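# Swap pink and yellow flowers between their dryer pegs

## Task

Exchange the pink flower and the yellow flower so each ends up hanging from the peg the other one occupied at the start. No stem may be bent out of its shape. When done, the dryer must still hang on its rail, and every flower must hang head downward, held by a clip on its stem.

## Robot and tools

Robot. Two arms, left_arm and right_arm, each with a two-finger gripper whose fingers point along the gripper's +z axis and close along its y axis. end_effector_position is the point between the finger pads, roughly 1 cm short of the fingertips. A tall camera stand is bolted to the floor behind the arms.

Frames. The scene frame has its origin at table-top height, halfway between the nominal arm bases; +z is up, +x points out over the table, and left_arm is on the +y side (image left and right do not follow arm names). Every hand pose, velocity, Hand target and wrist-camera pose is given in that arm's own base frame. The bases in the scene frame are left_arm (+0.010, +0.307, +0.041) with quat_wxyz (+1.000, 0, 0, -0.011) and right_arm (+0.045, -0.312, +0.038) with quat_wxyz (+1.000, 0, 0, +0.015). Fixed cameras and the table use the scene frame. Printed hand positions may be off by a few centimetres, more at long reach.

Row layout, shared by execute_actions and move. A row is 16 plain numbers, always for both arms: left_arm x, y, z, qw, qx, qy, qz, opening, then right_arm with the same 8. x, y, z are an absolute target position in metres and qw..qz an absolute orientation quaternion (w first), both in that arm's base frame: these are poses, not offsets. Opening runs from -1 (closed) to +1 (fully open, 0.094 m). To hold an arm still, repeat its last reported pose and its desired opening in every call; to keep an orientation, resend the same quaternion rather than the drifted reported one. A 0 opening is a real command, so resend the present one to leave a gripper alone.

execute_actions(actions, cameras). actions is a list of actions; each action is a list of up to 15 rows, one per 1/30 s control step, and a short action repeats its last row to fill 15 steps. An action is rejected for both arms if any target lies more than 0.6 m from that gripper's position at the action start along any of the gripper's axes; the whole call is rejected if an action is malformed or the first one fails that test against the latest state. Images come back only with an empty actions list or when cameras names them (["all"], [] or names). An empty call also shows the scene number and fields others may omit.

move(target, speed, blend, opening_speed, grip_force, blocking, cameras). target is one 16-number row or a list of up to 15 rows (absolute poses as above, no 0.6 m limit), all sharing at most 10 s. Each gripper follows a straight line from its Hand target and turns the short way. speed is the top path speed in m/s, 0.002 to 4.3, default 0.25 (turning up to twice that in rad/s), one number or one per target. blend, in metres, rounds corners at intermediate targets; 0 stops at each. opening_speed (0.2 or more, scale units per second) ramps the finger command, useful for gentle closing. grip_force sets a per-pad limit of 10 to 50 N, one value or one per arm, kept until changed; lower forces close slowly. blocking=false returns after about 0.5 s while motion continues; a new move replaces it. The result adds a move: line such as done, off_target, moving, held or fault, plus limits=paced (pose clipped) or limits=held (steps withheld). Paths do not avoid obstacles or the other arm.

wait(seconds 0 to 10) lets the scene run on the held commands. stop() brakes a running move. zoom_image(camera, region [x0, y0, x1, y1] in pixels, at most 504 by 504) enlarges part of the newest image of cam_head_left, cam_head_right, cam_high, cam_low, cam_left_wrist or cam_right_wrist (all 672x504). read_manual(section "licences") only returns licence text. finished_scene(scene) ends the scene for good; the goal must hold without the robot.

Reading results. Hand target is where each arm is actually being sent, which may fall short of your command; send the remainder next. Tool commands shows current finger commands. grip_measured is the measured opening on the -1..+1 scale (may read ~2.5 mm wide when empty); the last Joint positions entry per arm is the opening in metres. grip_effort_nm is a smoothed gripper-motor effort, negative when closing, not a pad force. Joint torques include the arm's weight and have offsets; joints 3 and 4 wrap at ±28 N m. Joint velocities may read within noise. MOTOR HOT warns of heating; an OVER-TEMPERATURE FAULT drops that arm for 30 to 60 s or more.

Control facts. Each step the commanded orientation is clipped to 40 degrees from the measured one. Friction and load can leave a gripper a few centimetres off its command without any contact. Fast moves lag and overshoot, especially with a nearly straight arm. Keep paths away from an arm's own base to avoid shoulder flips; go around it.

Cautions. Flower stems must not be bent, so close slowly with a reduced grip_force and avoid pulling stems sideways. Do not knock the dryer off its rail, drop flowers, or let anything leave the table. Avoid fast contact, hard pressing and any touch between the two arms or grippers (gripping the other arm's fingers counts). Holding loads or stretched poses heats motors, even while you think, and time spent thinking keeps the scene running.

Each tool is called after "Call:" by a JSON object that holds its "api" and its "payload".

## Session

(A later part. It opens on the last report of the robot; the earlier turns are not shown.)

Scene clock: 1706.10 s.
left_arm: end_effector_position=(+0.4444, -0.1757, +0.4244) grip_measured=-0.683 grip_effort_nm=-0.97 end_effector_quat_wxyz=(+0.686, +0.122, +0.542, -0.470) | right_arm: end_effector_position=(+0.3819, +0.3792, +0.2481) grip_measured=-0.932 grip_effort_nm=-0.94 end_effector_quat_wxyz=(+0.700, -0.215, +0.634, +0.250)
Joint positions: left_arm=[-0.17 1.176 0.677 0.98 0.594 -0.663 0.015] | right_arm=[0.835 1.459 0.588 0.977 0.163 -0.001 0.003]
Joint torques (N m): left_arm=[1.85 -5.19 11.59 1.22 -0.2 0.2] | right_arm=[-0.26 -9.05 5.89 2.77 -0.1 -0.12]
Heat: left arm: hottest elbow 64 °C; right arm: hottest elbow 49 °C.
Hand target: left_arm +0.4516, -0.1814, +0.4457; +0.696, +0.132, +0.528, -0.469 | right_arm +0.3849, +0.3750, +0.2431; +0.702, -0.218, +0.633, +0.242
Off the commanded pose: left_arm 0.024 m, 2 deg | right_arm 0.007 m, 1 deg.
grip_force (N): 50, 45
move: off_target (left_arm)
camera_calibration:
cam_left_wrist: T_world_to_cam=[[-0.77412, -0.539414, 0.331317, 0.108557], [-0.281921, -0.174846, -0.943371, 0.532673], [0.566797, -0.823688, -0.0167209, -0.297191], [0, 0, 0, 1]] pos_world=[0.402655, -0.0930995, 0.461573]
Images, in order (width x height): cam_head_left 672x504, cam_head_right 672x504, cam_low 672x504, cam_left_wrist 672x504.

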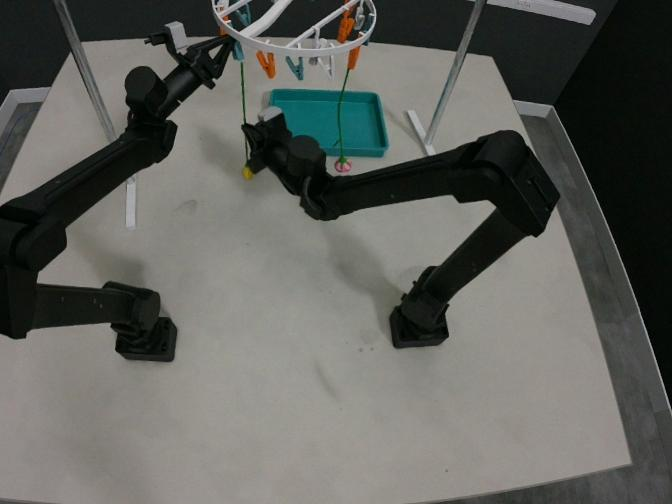

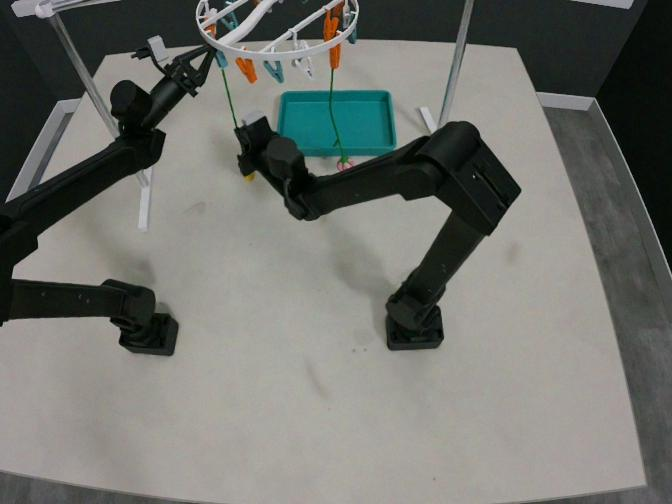

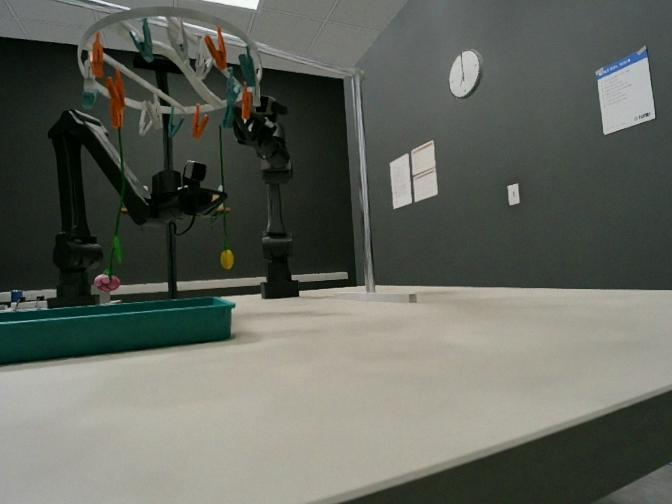

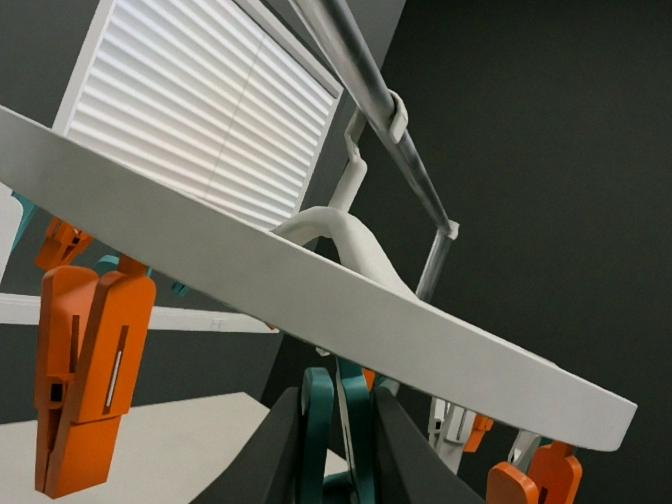

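Call:
{"api": "move", "payload": {"target": [[0.453, -0.182, 0.446, 0.7571, 0.2049, 0.5055, -0.3604, -0.7, 0.385, 0.376, 0.205, 0.7026, -0.2179, 0.6326, 0.242, -1.0]], "speed": 0.1, "cameras": ["cam_left_wrist", "cam_low", "cam_head_right", "cam_head_left"]}}

Call:
{"api": "zoom_image", "payload": {"camera": "cam_low", "region": [190, 70, 270, 170]}}

Call:
{"api": "zoom_image", "payload": {"camera": "cam_head_right", "region": [180, 10, 280, 130]}}

Call:
{"api": "zoom_image", "payload": {"camera": "cam_head_left", "region": [190, 0, 290, 120]}}

Scene clock: 1732.30 s.
left_arm: end_effector_position=(+0.4461, -0.1752, +0.4233) grip_measured=-0.698 grip_effort_nm=-1.01 end_effector_quat_wxyz=(+0.748, +0.196, +0.521, -0.362) | right_arm: end_effector_position=(+0.3830, +0.3805, +0.2103) grip_measured=-0.932 grip_effort_nm=-0.94 end_effector_quat_wxyz=(+0.700, -0.215, +0.633, +0.251)
Joint positions: left_arm=[-0.171 1.176 0.677 0.972 0.585 -0.367 0.014] | right_arm=[0.835 1.579 0.565 1.122 0.163 -0.001 0.003]
Joint torques (N m): left_arm=[1.73 -5.54 11.45 1.24 -0.2 0.15] | right_arm=[-0.15 -9.76 4.96 2.74 -0.03 -0.12]
Heat: left arm: hottest elbow 61 °C; right arm: hottest elbow 48 °C.
Hand target: left_arm +0.4517, -0.1814, +0.4456; +0.757, +0.204, +0.505, -0.360 | right_arm +0.3849, +0.3760, +0.2051; +0.702, -0.218, +0.633, +0.242
Off the commanded pose: left_arm 0.025 m, 2 deg | right_arm 0.007 m, 1 deg.
grip_force (N): 50, 45
move: off_target (left_arm)
camera_calibration:
cam_left_wrist: T_world_to_cam=[[-0.740002, -0.668563, 0.0736207, 0.181751], [-0.0839705, -0.0167703, -0.996327, 0.493997], [0.667342, -0.743466, -0.0437295, -0.317068], [0, 0, 0, 1]] pos_world=[0.387571, -0.105932, 0.464937]
Images, in order (width x height): cam_head_left 672x504, cam_head_right 672x504, cam_low 672x504, cam_left_wrist 672x504.

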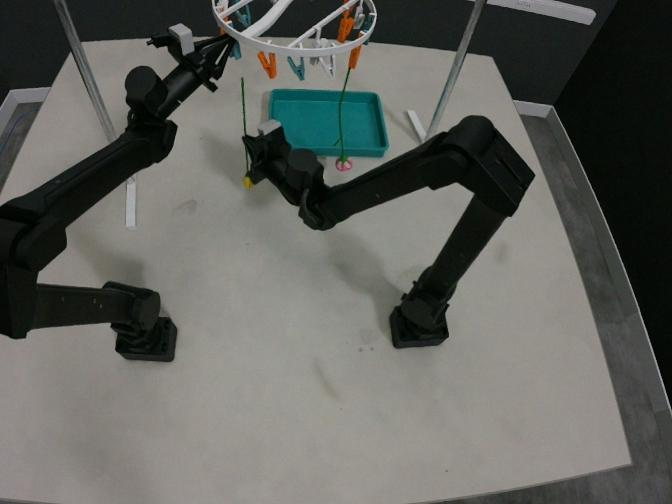

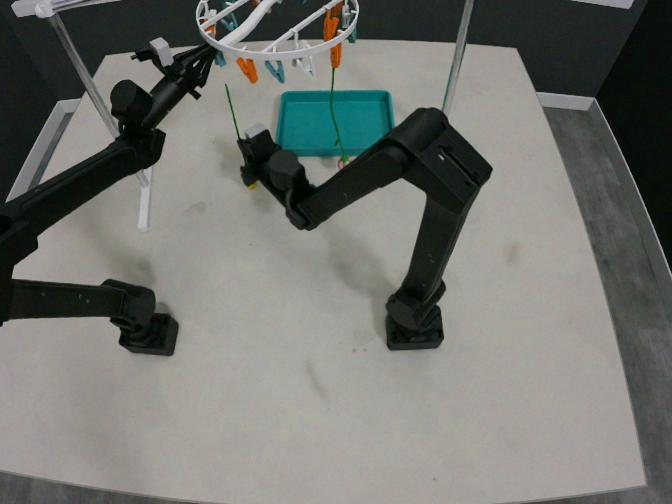

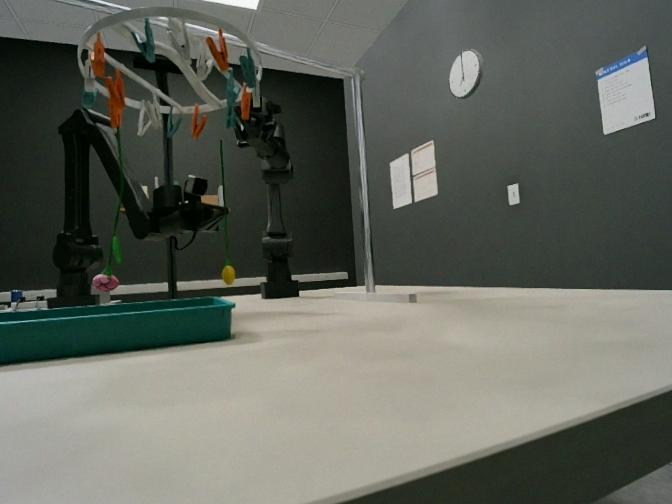

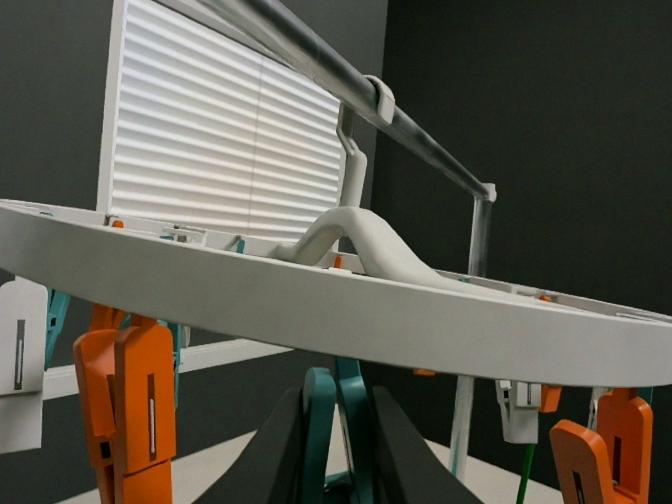

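Scaled by 5.040 from the camera's 672x504 image, which has a finer 960x720 frame.

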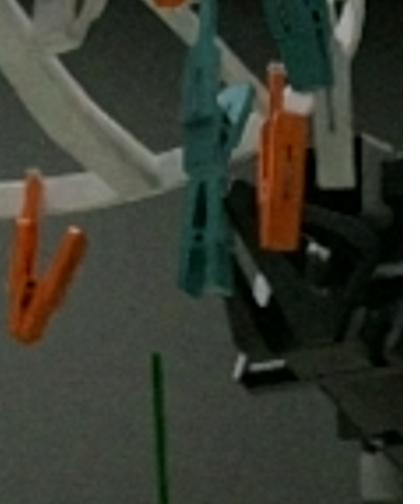

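Scaled by 4.200 from the camera's 672x504 image, which has a finer 960x720 frame.

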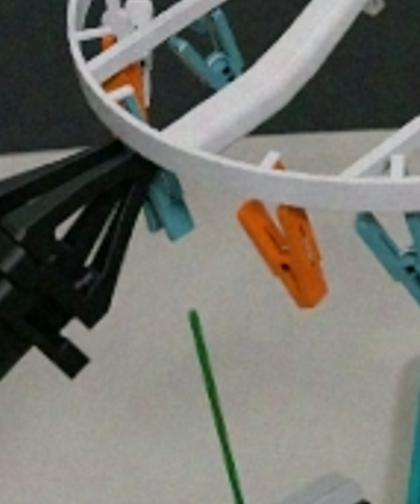

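Scaled by 4.200 from the camera's 672x504 image, which has a finer 960x720 frame.

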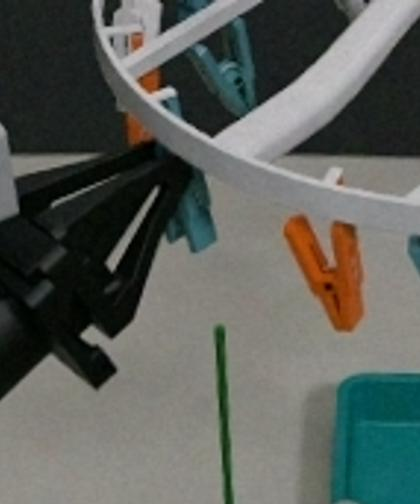

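Call:
{"api": "move", "payload": {"target": [[0.453, -0.182, 0.446, 0.7571, 0.2049, 0.5055, -0.3604, -0.7, 0.428, 0.398, 0.205, 0.7026, -0.2179, 0.6326, 0.242, -1.0]], "speed": 0.1, "cameras": ["cam_low", "cam_head_right", "cam_head_left"]}}

Call:
{"api": "zoom_image", "payload": {"camera": "cam_low", "region": [205, 95, 255, 165]}}

Call:
{"api": "zoom_image", "payload": {"camera": "cam_head_right", "region": [195, 30, 255, 110]}}

Call:
{"api": "zoom_image", "payload": {"camera": "cam_head_left", "region": [210, 25, 270, 105]}}

Scene clock: 1744.77 s.
left_arm: end_effector_position=(+0.4462, -0.1752, +0.4233) grip_measured=-0.691 grip_effort_nm=-0.86 end_effector_quat_wxyz=(+0.748, +0.196, +0.521, -0.362) | right_arm: end_effector_position=(+0.4147, +0.3914, +0.1963) grip_measured=-0.932 grip_effort_nm=-0.94 end_effector_quat_wxyz=(+0.694, -0.219, +0.640, +0.246)
Joint positions: left_arm=[-0.171 1.176 0.677 0.972 0.585 -0.366 0.015] | right_arm=[0.795 1.664 0.642 1.108 0.125 -0.001 0.003]
Joint torques (N m): left_arm=[1.73 -5.54 11.45 1.18 -0.19 0.17] | right_arm=[-0.15 -11.4 8.44 1.73 -0.11 -0.08]
Heat: left arm: hottest elbow 61 °C; right arm: hottest elbow 47 °C.
Hand target: left_arm +0.4517, -0.1813, +0.4456; +0.757, +0.205, +0.505, -0.360 | right_arm +0.4274, +0.3974, +0.2052; +0.703, -0.218, +0.633, +0.242
Off the commanded pose: left_arm 0.025 m, 2 deg | right_arm 0.017 m, 1 deg.
grip_force (N): 50, 45
move: off_target (left_arm, right_arm)
Images, in order (width x height): cam_head_left 672x504, cam_head_right 672x504, cam_low 672x504.

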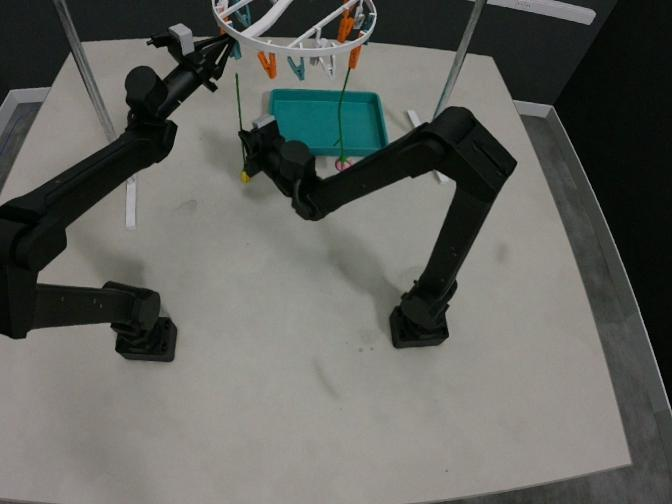

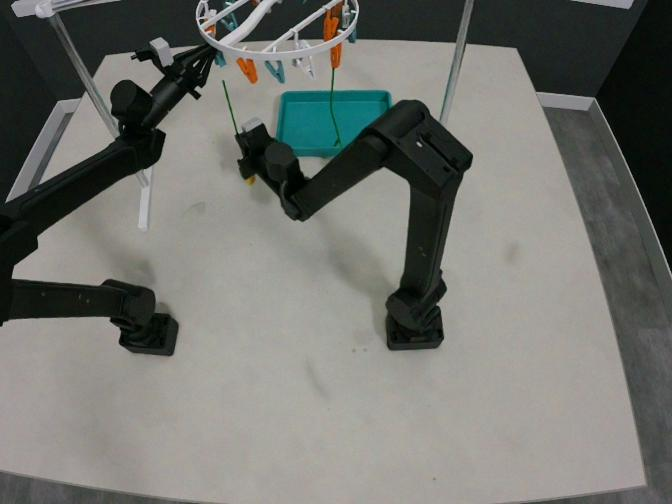

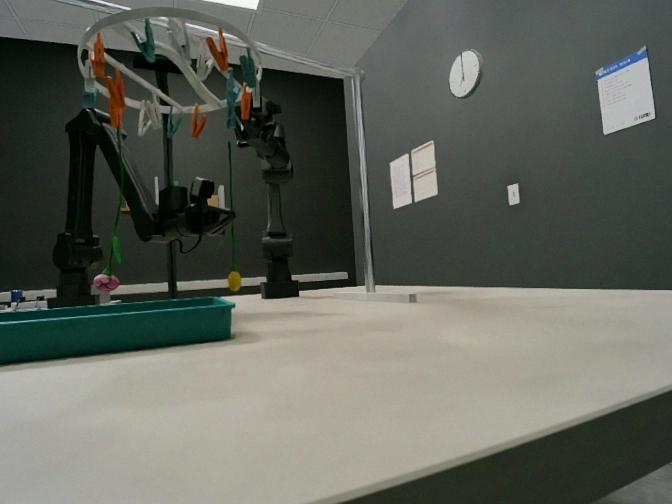

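Scaled by 7.200 from the camera's 672x504 image, which has a finer 960x720 frame.

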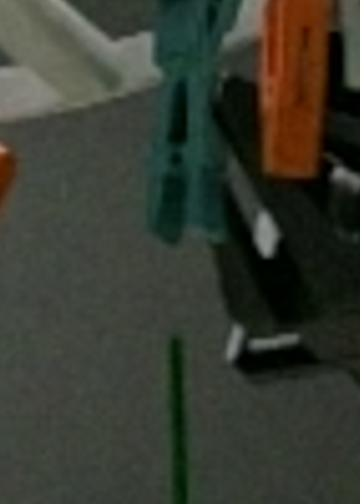

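Scaled by 6.300 from the camera's 672x504 image, which has a finer 960x720 frame.

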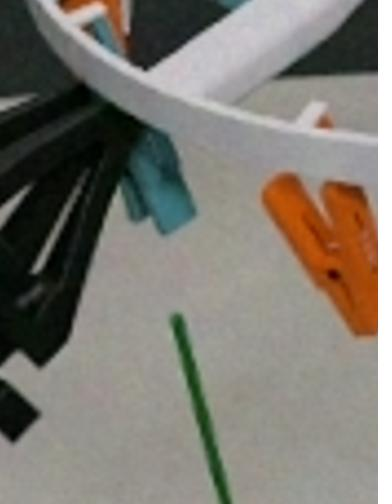

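Scaled by 6.300 from the camera's 672x504 image, which has a finer 960x720 frame.

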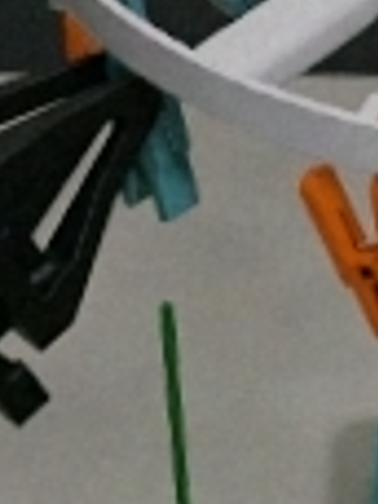

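Call:
{"api": "move", "payload": {"target": [[0.453, -0.182, 0.446, 0.7571, 0.2049, 0.5055, -0.3604, -0.7, 0.442, 0.4008, 0.21, 0.7026, -0.2179, 0.6326, 0.242, -1.0], [0.453, -0.182, 0.446, 0.7571, 0.2049, 0.5055, -0.3604, -0.7, 0.442, 0.4008, 0.243, 0.7026, -0.2179, 0.6326, 0.242, -1.0]], "speed": 0.08, "blend": [0.005, 0], "cameras": ["cam_low", "cam_head_right", "cam_head_left"]}}

Call:
{"api": "zoom_image", "payload": {"camera": "cam_low", "region": [215, 105, 250, 145]}}

Call:
{"api": "zoom_image", "payload": {"camera": "cam_head_right", "region": [200, 40, 250, 100]}}

Call:
{"api": "zoom_image", "payload": {"camera": "cam_head_left", "region": [215, 35, 265, 95]}}

Scene clock: 1757.53 s.
left_arm: end_effector_position=(+0.4462, -0.1752, +0.4233) grip_measured=-0.691 grip_effort_nm=-0.85 end_effector_quat_wxyz=(+0.748, +0.196, +0.521, -0.362) | right_arm: end_effector_position=(+0.4296, +0.3953, +0.2221) grip_measured=-0.932 grip_effort_nm=-0.94 end_effector_quat_wxyz=(+0.689, -0.223, +0.646, +0.242)
Joint positions: left_arm=[-0.171 1.176 0.677 0.972 0.585 -0.366 0.014] | right_arm=[0.776 1.602 0.695 0.974 0.106 -0.001 0.003]
Joint torques (N m): left_arm=[1.67 -5.48 11.47 1.25 -0.19 0.17] | right_arm=[0.03 -12.98 9.35 1.7 -0.09 -0.05]
Heat: left arm: hottest elbow 62 °C; right arm: hottest elbow 47 °C.
Hand target: left_arm +0.4517, -0.1813, +0.4456; +0.757, +0.205, +0.505, -0.360 | right_arm +0.4410, +0.4000, +0.2430; +0.703, -0.218, +0.633, +0.242
Off the commanded pose: left_arm 0.025 m, 2 deg | right_arm 0.025 m, 2 deg.
grip_force (N): 50, 45
move: off_target (left_arm, right_arm)
Images, in order (width x height): cam_head_left 672x504, cam_head_right 672x504, cam_low 672x504.

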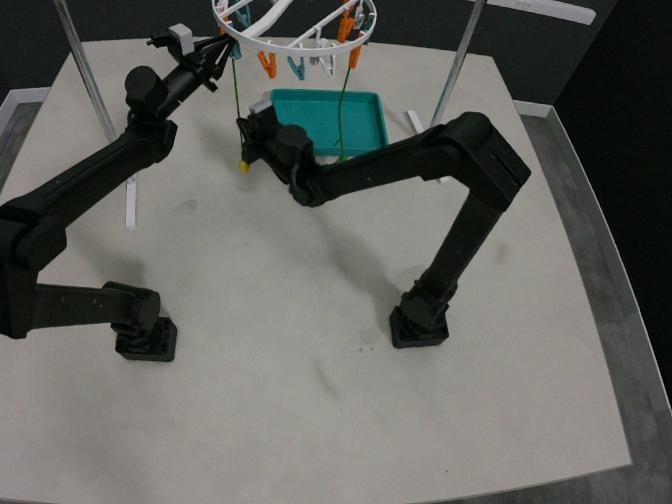

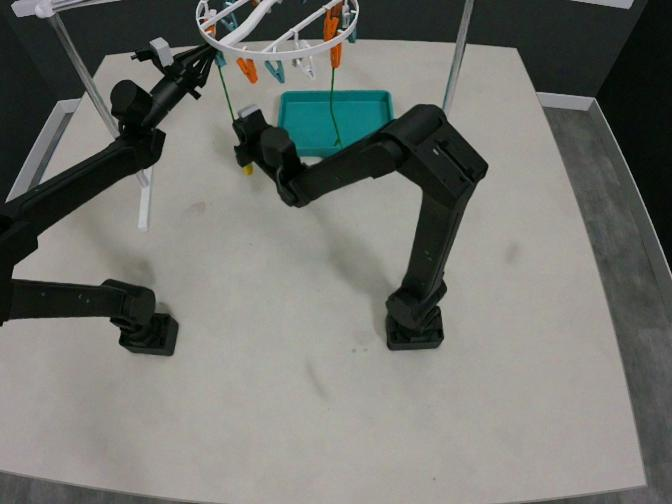

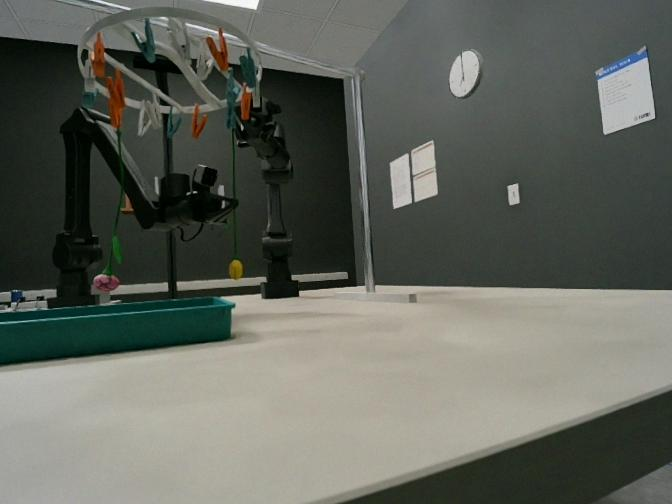

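Scaled by 12.600 from the camera's 672x504 image, which has a finer 960x720 frame.

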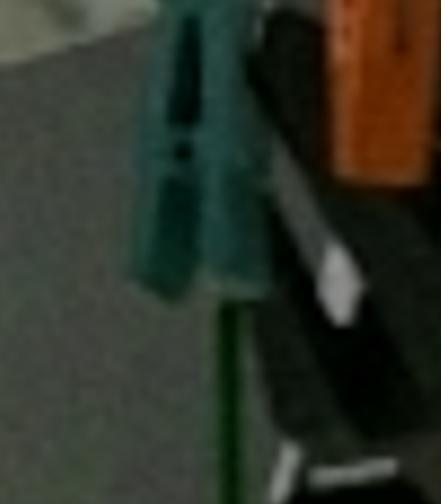

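Scaled by 8.400 from the camera's 672x504 image, which has a finer 960x720 frame.

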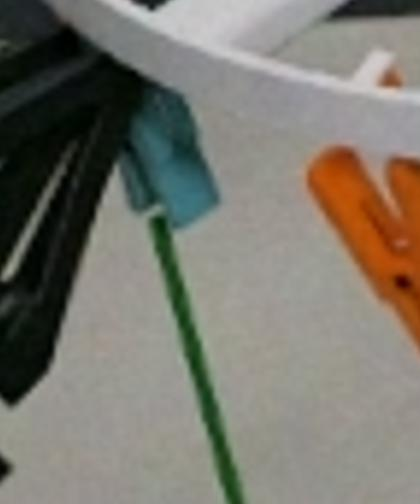

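Scaled by 8.400 from the camera's 672x504 image, which has a finer 960x720 frame.

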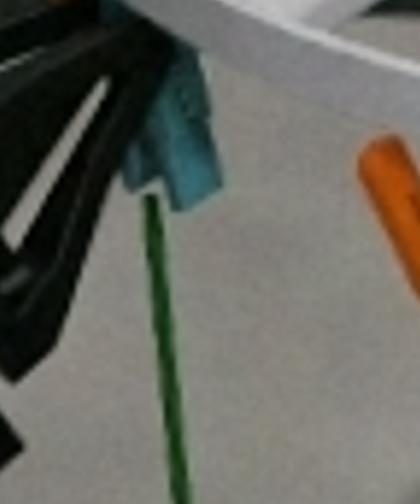

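Call:
{"api": "move", "payload": {"target": [[0.453, -0.182, 0.446, 0.7571, 0.2049, 0.5055, -0.3604, -0.7, 0.4415, 0.4008, 0.238, 0.7152, -0.213, 0.6185, 0.2463, -1.0]], "speed": 0.06, "cameras": ["cam_low", "cam_head_right", "cam_head_left"]}}

Call:
{"api": "zoom_image", "payload": {"camera": "cam_low", "region": [215, 105, 250, 145]}}

Call:
{"api": "zoom_image", "payload": {"camera": "cam_head_right", "region": [200, 40, 250, 100]}}

Call:
{"api": "zoom_image", "payload": {"camera": "cam_head_left", "region": [215, 35, 265, 95]}}

Scene clock: 1775.67 s.
left_arm: end_effector_position=(+0.4462, -0.1752, +0.4233) grip_measured=-0.693 grip_effort_nm=-0.99 end_effector_quat_wxyz=(+0.748, +0.197, +0.521, -0.362) | right_arm: end_effector_position=(+0.4303, +0.3961, +0.2228) grip_measured=-0.932 grip_effort_nm=-0.94 end_effector_quat_wxyz=(+0.700, -0.217, +0.634, +0.247)
Joint positions: left_arm=[-0.171 1.176 0.677 0.972 0.585 -0.365 0.014] | right_arm=[0.776 1.628 0.695 1.035 0.106 -0.001 0.003]
Joint torques (N m): left_arm=[1.67 -5.48 11.45 1.22 -0.19 0.16] | right_arm=[0.03 -11.93 8.66 2.77 -0.09 -0.11]
Heat: left arm: hottest elbow 62 °C; right arm: hottest elbow 50 °C.
Hand target: left_arm +0.4517, -0.1813, +0.4456; +0.757, +0.205, +0.505, -0.360 | right_arm +0.4408, +0.4002, +0.2378; +0.715, -0.213, +0.619, +0.246
Off the commanded pose: left_arm 0.025 m, 2 deg | right_arm 0.019 m, 3 deg.
grip_force (N): 50, 45
move: off_target (left_arm, right_arm)
Images, in order (width x height): cam_head_left 672x504, cam_head_right 672x504, cam_low 672x504.

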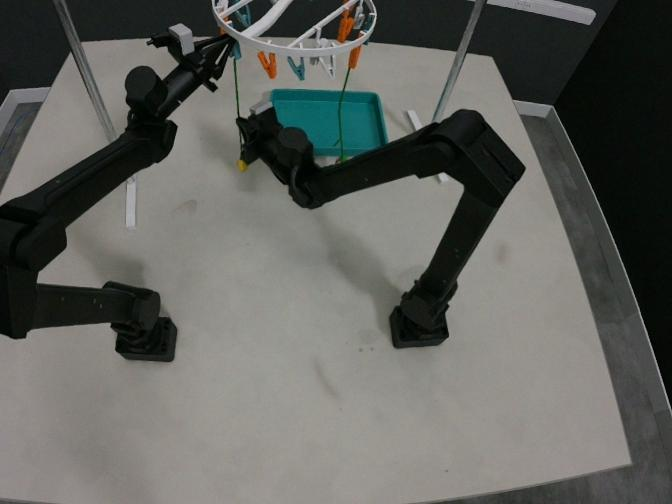

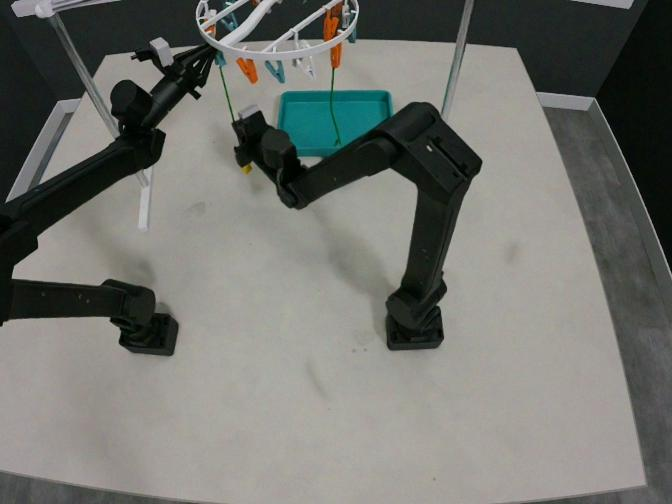

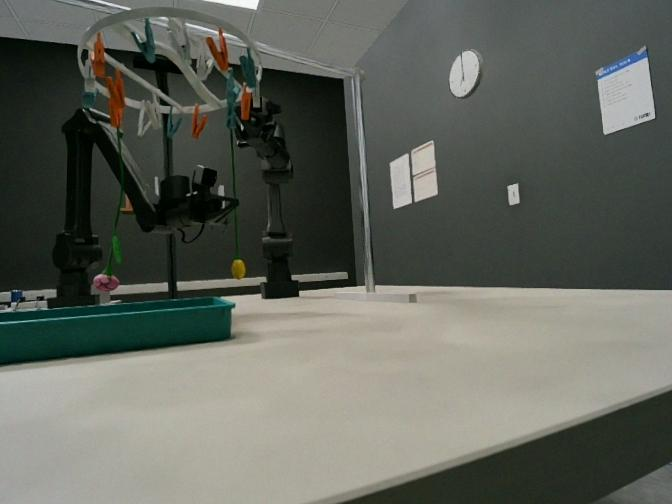

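Scaled by 12.600 from the camera's 672x504 image, which has a finer 960x720 frame.

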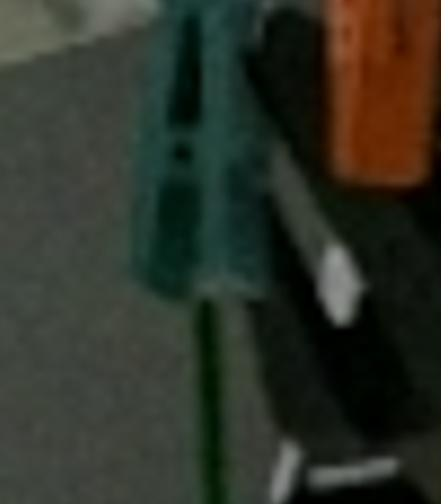

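Scaled by 8.400 from the camera's 672x504 image, which has a finer 960x720 frame.

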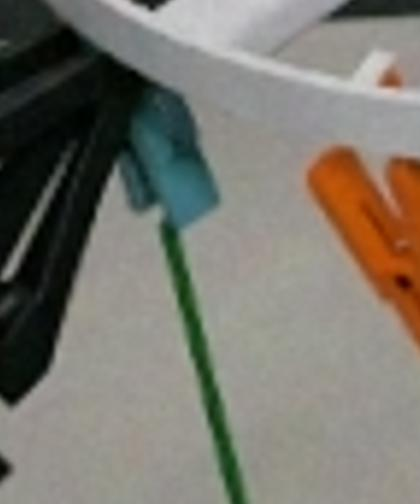

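Scaled by 8.400 from the camera's 672x504 image, which has a finer 960x720 frame.

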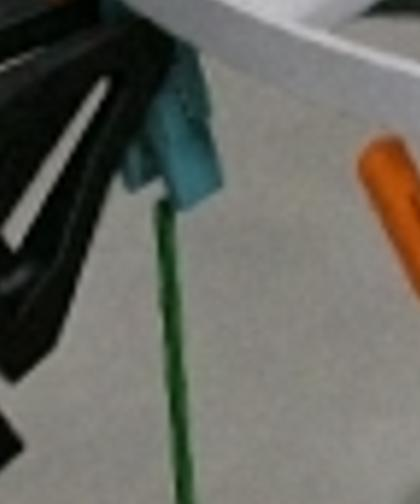

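Call:
{"api": "move", "payload": {"target": [[0.453, -0.182, 0.446, 0.7571, 0.2049, 0.5055, -0.3604, -0.7, 0.4418, 0.401, 0.256, 0.7175, -0.212, 0.6155, 0.247, -1.0]], "speed": 0.06, "cameras": ["cam_low", "cam_head_right", "cam_head_left"]}}

Call:
{"api": "zoom_image", "payload": {"camera": "cam_low", "region": [215, 105, 250, 145]}}

Call:
{"api": "zoom_image", "payload": {"camera": "cam_head_right", "region": [200, 40, 250, 100]}}

Call:
{"api": "zoom_image", "payload": {"camera": "cam_head_left", "region": [215, 35, 265, 95]}}

Scene clock: 1781.73 s.
left_arm: end_effector_position=(+0.4462, -0.1752, +0.4233) grip_measured=-0.691 grip_effort_nm=-0.87 end_effector_quat_wxyz=(+0.748, +0.197, +0.521, -0.362) | right_arm: end_effector_position=(+0.4292, +0.3950, +0.2301) grip_measured=-0.932 grip_effort_nm=-0.94 end_effector_quat_wxyz=(+0.701, -0.217, +0.633, +0.248)
Joint positions: left_arm=[-0.171 1.176 0.677 0.972 0.585 -0.365 0.014] | right_arm=[0.776 1.607 0.695 1.018 0.106 -0.001 0.003]
Joint torques (N m): left_arm=[1.73 -5.48 11.47 1.2 -0.18 0.16] | right_arm=[-0.03 -13.45 9.62 1.76 -0.08 -0.1]
Heat: left arm: hottest elbow 62 °C; right arm: hottest elbow 50 °C.
Hand target: left_arm +0.4517, -0.1813, +0.4456; +0.757, +0.205, +0.505, -0.360 | right_arm +0.4405, +0.3999, +0.2563; +0.718, -0.212, +0.616, +0.247
Off the commanded pose: left_arm 0.025 m, 2 deg | right_arm 0.029 m, 3 deg.
grip_force (N): 50, 45
move: off_target (left_arm, right_arm)
Images, in order (width x height): cam_head_left 672x504, cam_head_right 672x504, cam_low 672x504.

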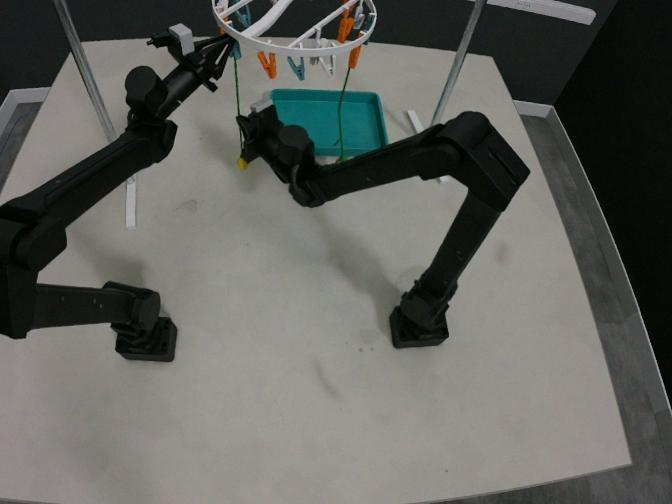

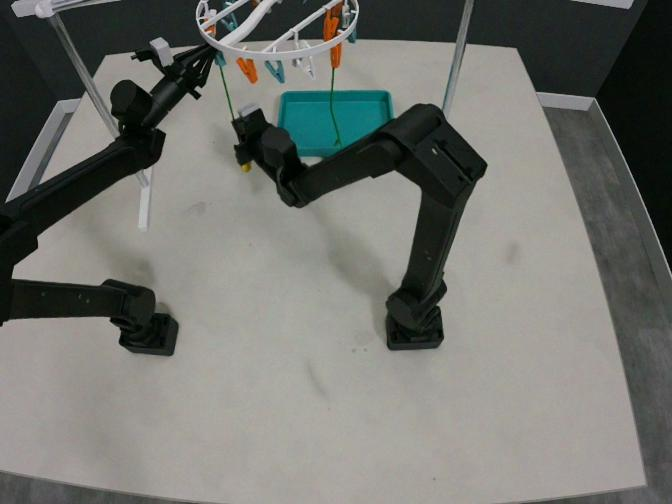

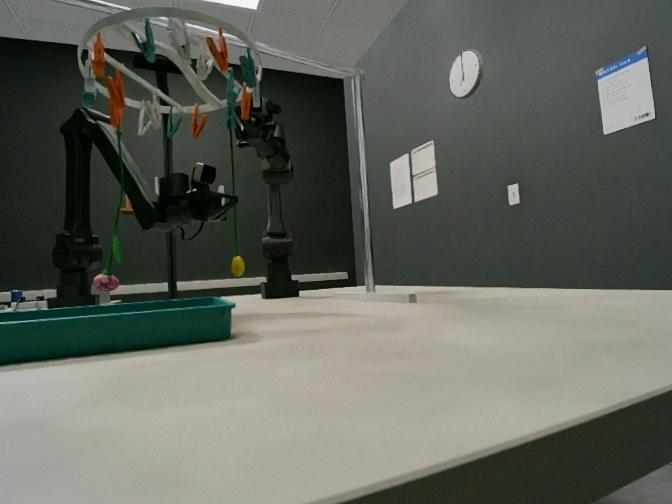

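Scaled by 12.600 from the camera's 672x504 image, which has a finer 960x720 frame.

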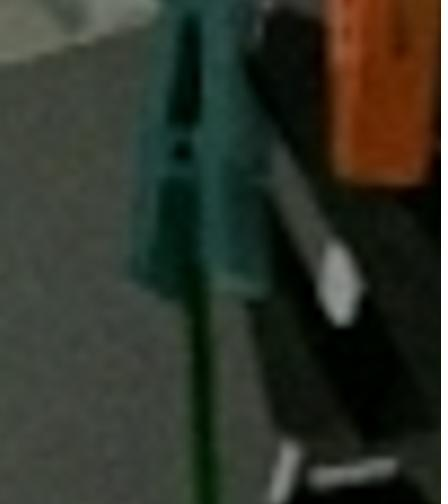

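Scaled by 8.400 from the camera's 672x504 image, which has a finer 960x720 frame.

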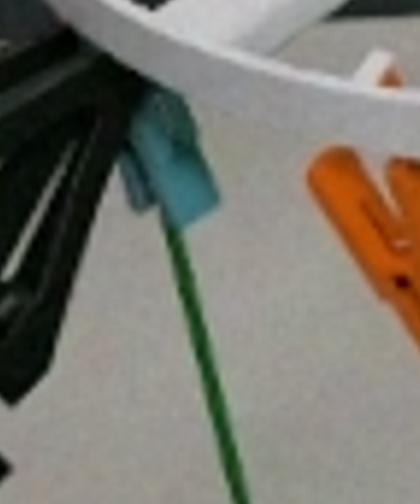

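Scaled by 8.400 from the camera's 672x504 image, which has a finer 960x720 frame.

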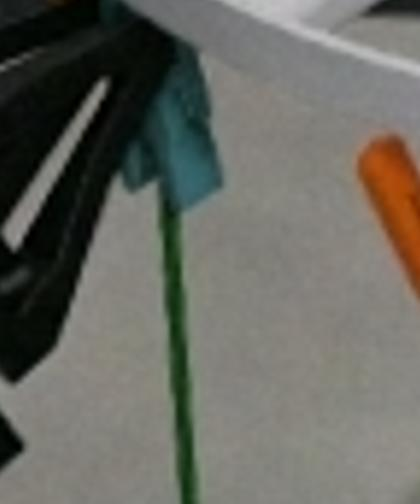

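Call:
{"api": "move", "payload": {"target": [[0.453, -0.182, 0.446, 0.7571, 0.2049, 0.5055, -0.3604, -0.7, 0.4422, 0.4013, 0.266, 0.719, -0.2115, 0.614, 0.2475, -1.0]], "speed": 0.06, "cameras": ["cam_low", "cam_head_right", "cam_head_left"]}}

Call:
{"api": "zoom_image", "payload": {"camera": "cam_low", "region": [215, 105, 250, 145]}}

Call:
{"api": "zoom_image", "payload": {"camera": "cam_head_right", "region": [200, 40, 250, 100]}}

Scene clock: 1793.13 s.
left_arm: end_effector_position=(+0.4462, -0.1752, +0.4233) grip_measured=-0.691 grip_effort_nm=-0.93 end_effector_quat_wxyz=(+0.748, +0.197, +0.521, -0.361) | right_arm: end_effector_position=(+0.4302, +0.3959, +0.2396) grip_measured=-0.932 grip_effort_nm=-0.94 end_effector_quat_wxyz=(+0.702, -0.216, +0.631, +0.248)
Joint positions: left_arm=[-0.171 1.176 0.677 0.972 0.585 -0.365 0.014] | right_arm=[0.776 1.588 0.705 0.994 0.106 -0.001 0.003]
Joint torques (N m): left_arm=[1.73 -5.48 11.47 1.24 -0.19 0.16] | right_arm=[-0.03 -13.63 9.76 1.73 -0.09 -0.11]
Heat: left arm: hottest elbow 62 °C; right arm: hottest elbow 52 °C.
Hand target: left_arm +0.4517, -0.1813, +0.4456; +0.757, +0.205, +0.505, -0.360 | right_arm +0.4410, +0.4003, +0.2663; +0.719, -0.211, +0.614, +0.248
Off the commanded pose: left_arm 0.025 m, 2 deg | right_arm 0.029 m, 3 deg.
grip_force (N): 50, 45
move: off_target (left_arm, right_arm)
Images, in order (width x height): cam_head_left 672x504, cam_head_right 672x504, cam_low 672x504.

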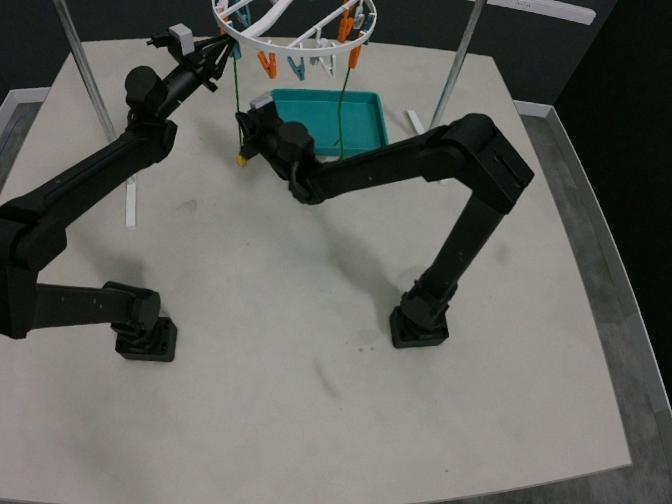

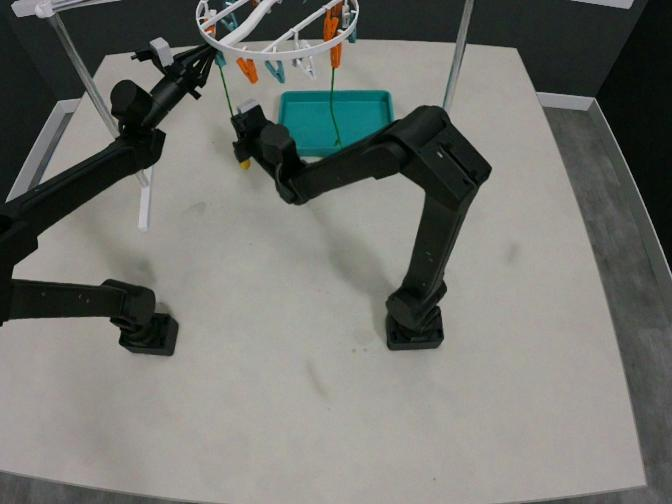

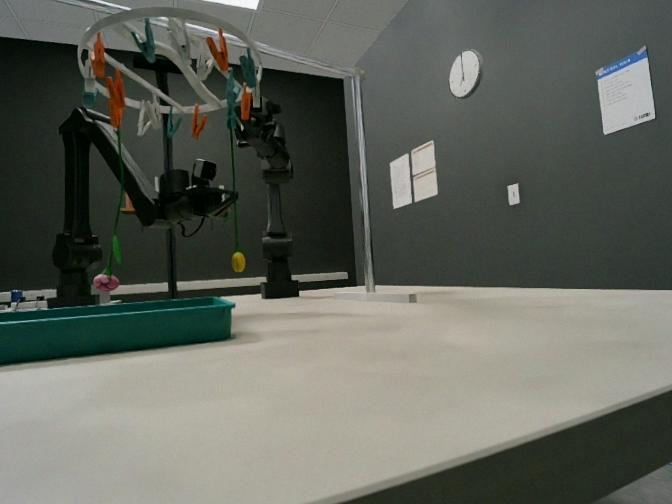

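Scaled by 12.600 from the camera's 672x504 image, which has a finer 960x720 frame.

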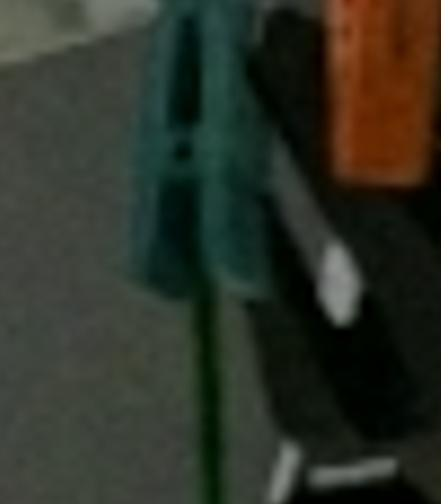

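Scaled by 8.400 from the camera's 672x504 image, which has a finer 960x720 frame.

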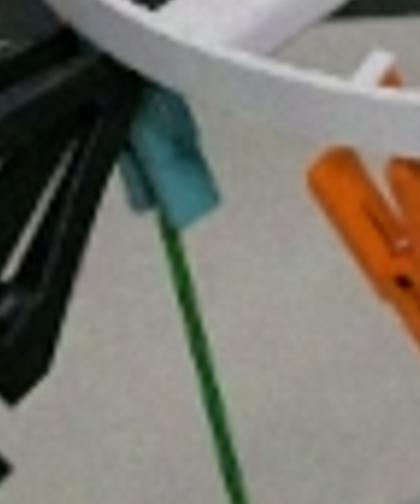

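Call:
{"api": "move", "payload": {"target": [[0.453, -0.182, 0.446, 0.7571, 0.2049, 0.5055, -0.3604, 0.0, 0.4422, 0.4013, 0.266, 0.719, -0.2115, 0.614, 0.2475, -1.0], [0.402, -0.128, 0.416, 0.7571, 0.2049, 0.5055, -0.3604, 0.0, 0.4422, 0.4013, 0.266, 0.719, -0.2115, 0.614, 0.2475, -1.0]], "speed": 0.12, "opening_speed": 0.5, "cameras": ["cam_low", "cam_left_wrist", "cam_head_right"]}}

Call:
{"api": "zoom_image", "payload": {"camera": "cam_low", "region": [205, 95, 255, 165]}}

Scene clock: 1800.97 s.
left_arm: end_effector_position=(+0.4068, -0.1328, +0.4073) grip_measured=-0.002 grip_effort_nm=0.06 end_effector_quat_wxyz=(+0.749, +0.204, +0.516, -0.363) | right_arm: end_effector_position=(+0.4302, +0.3960, +0.2396) grip_measured=-0.932 grip_effort_nm=-0.94 end_effector_quat_wxyz=(+0.702, -0.216, +0.632, +0.248)
Joint positions: left_arm=[-0.047 1.086 0.553 1.063 0.707 -0.439 0.047] | right_arm=[0.776 1.588 0.705 0.993 0.106 -0.001 0.003]
Joint torques (N m): left_arm=[3.43 -5.71 7.56 2.36 -0.04 -0.08] | right_arm=[-0.26 -13.45 9.76 1.72 -0.1 -0.11]
Heat: left arm: hottest elbow 62 °C; right arm: hottest elbow 51 °C.
Hand target: left_arm +0.4021, -0.1283, +0.4159; +0.757, +0.205, +0.506, -0.360 | right_arm +0.4410, +0.4003, +0.2662; +0.719, -0.211, +0.614, +0.247
Off the commanded pose: left_arm 0.011 m, 2 deg | right_arm 0.030 m, 3 deg.
grip_force (N): 50, 45
move: off_target (left_arm, right_arm)
camera_calibration:
cam_left_wrist: T_world_to_cam=[[-0.747793, -0.661331, 0.0587158, 0.192373], [-0.0700646, -0.00933745, -0.997499, 0.471411], [0.660225, -0.750036, -0.0393534, -0.259764], [0, 0, 0, 1]] pos_world=[0.348387, -0.0632082, 0.448714]
Images, in order (width x height): cam_head_right 672x504, cam_low 672x504, cam_left_wrist 672x504.

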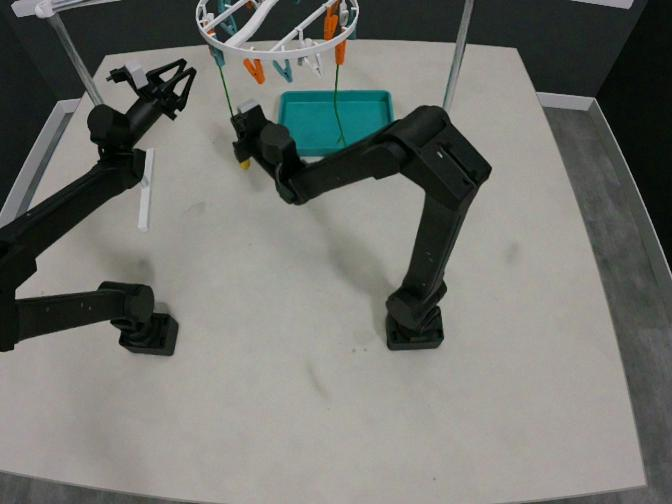

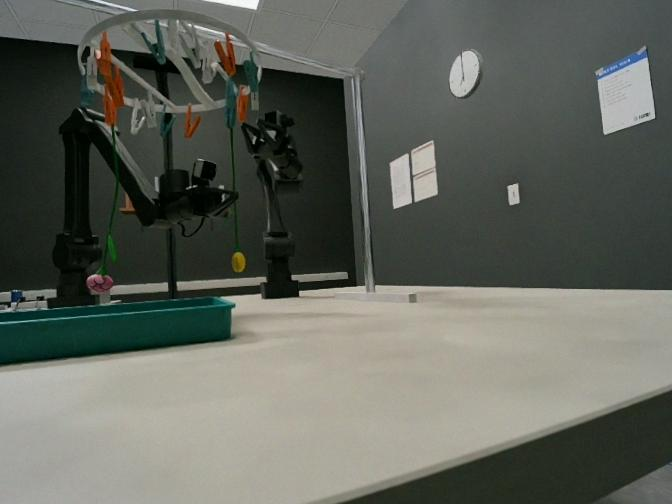

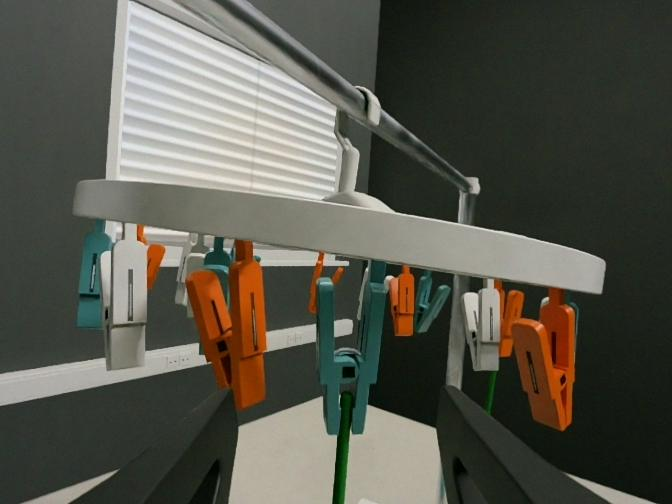

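Scaled by 7.200 from the camera's 672x504 image, which has a finer 960x720 frame.

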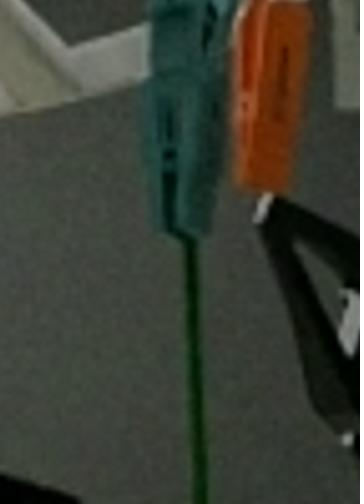

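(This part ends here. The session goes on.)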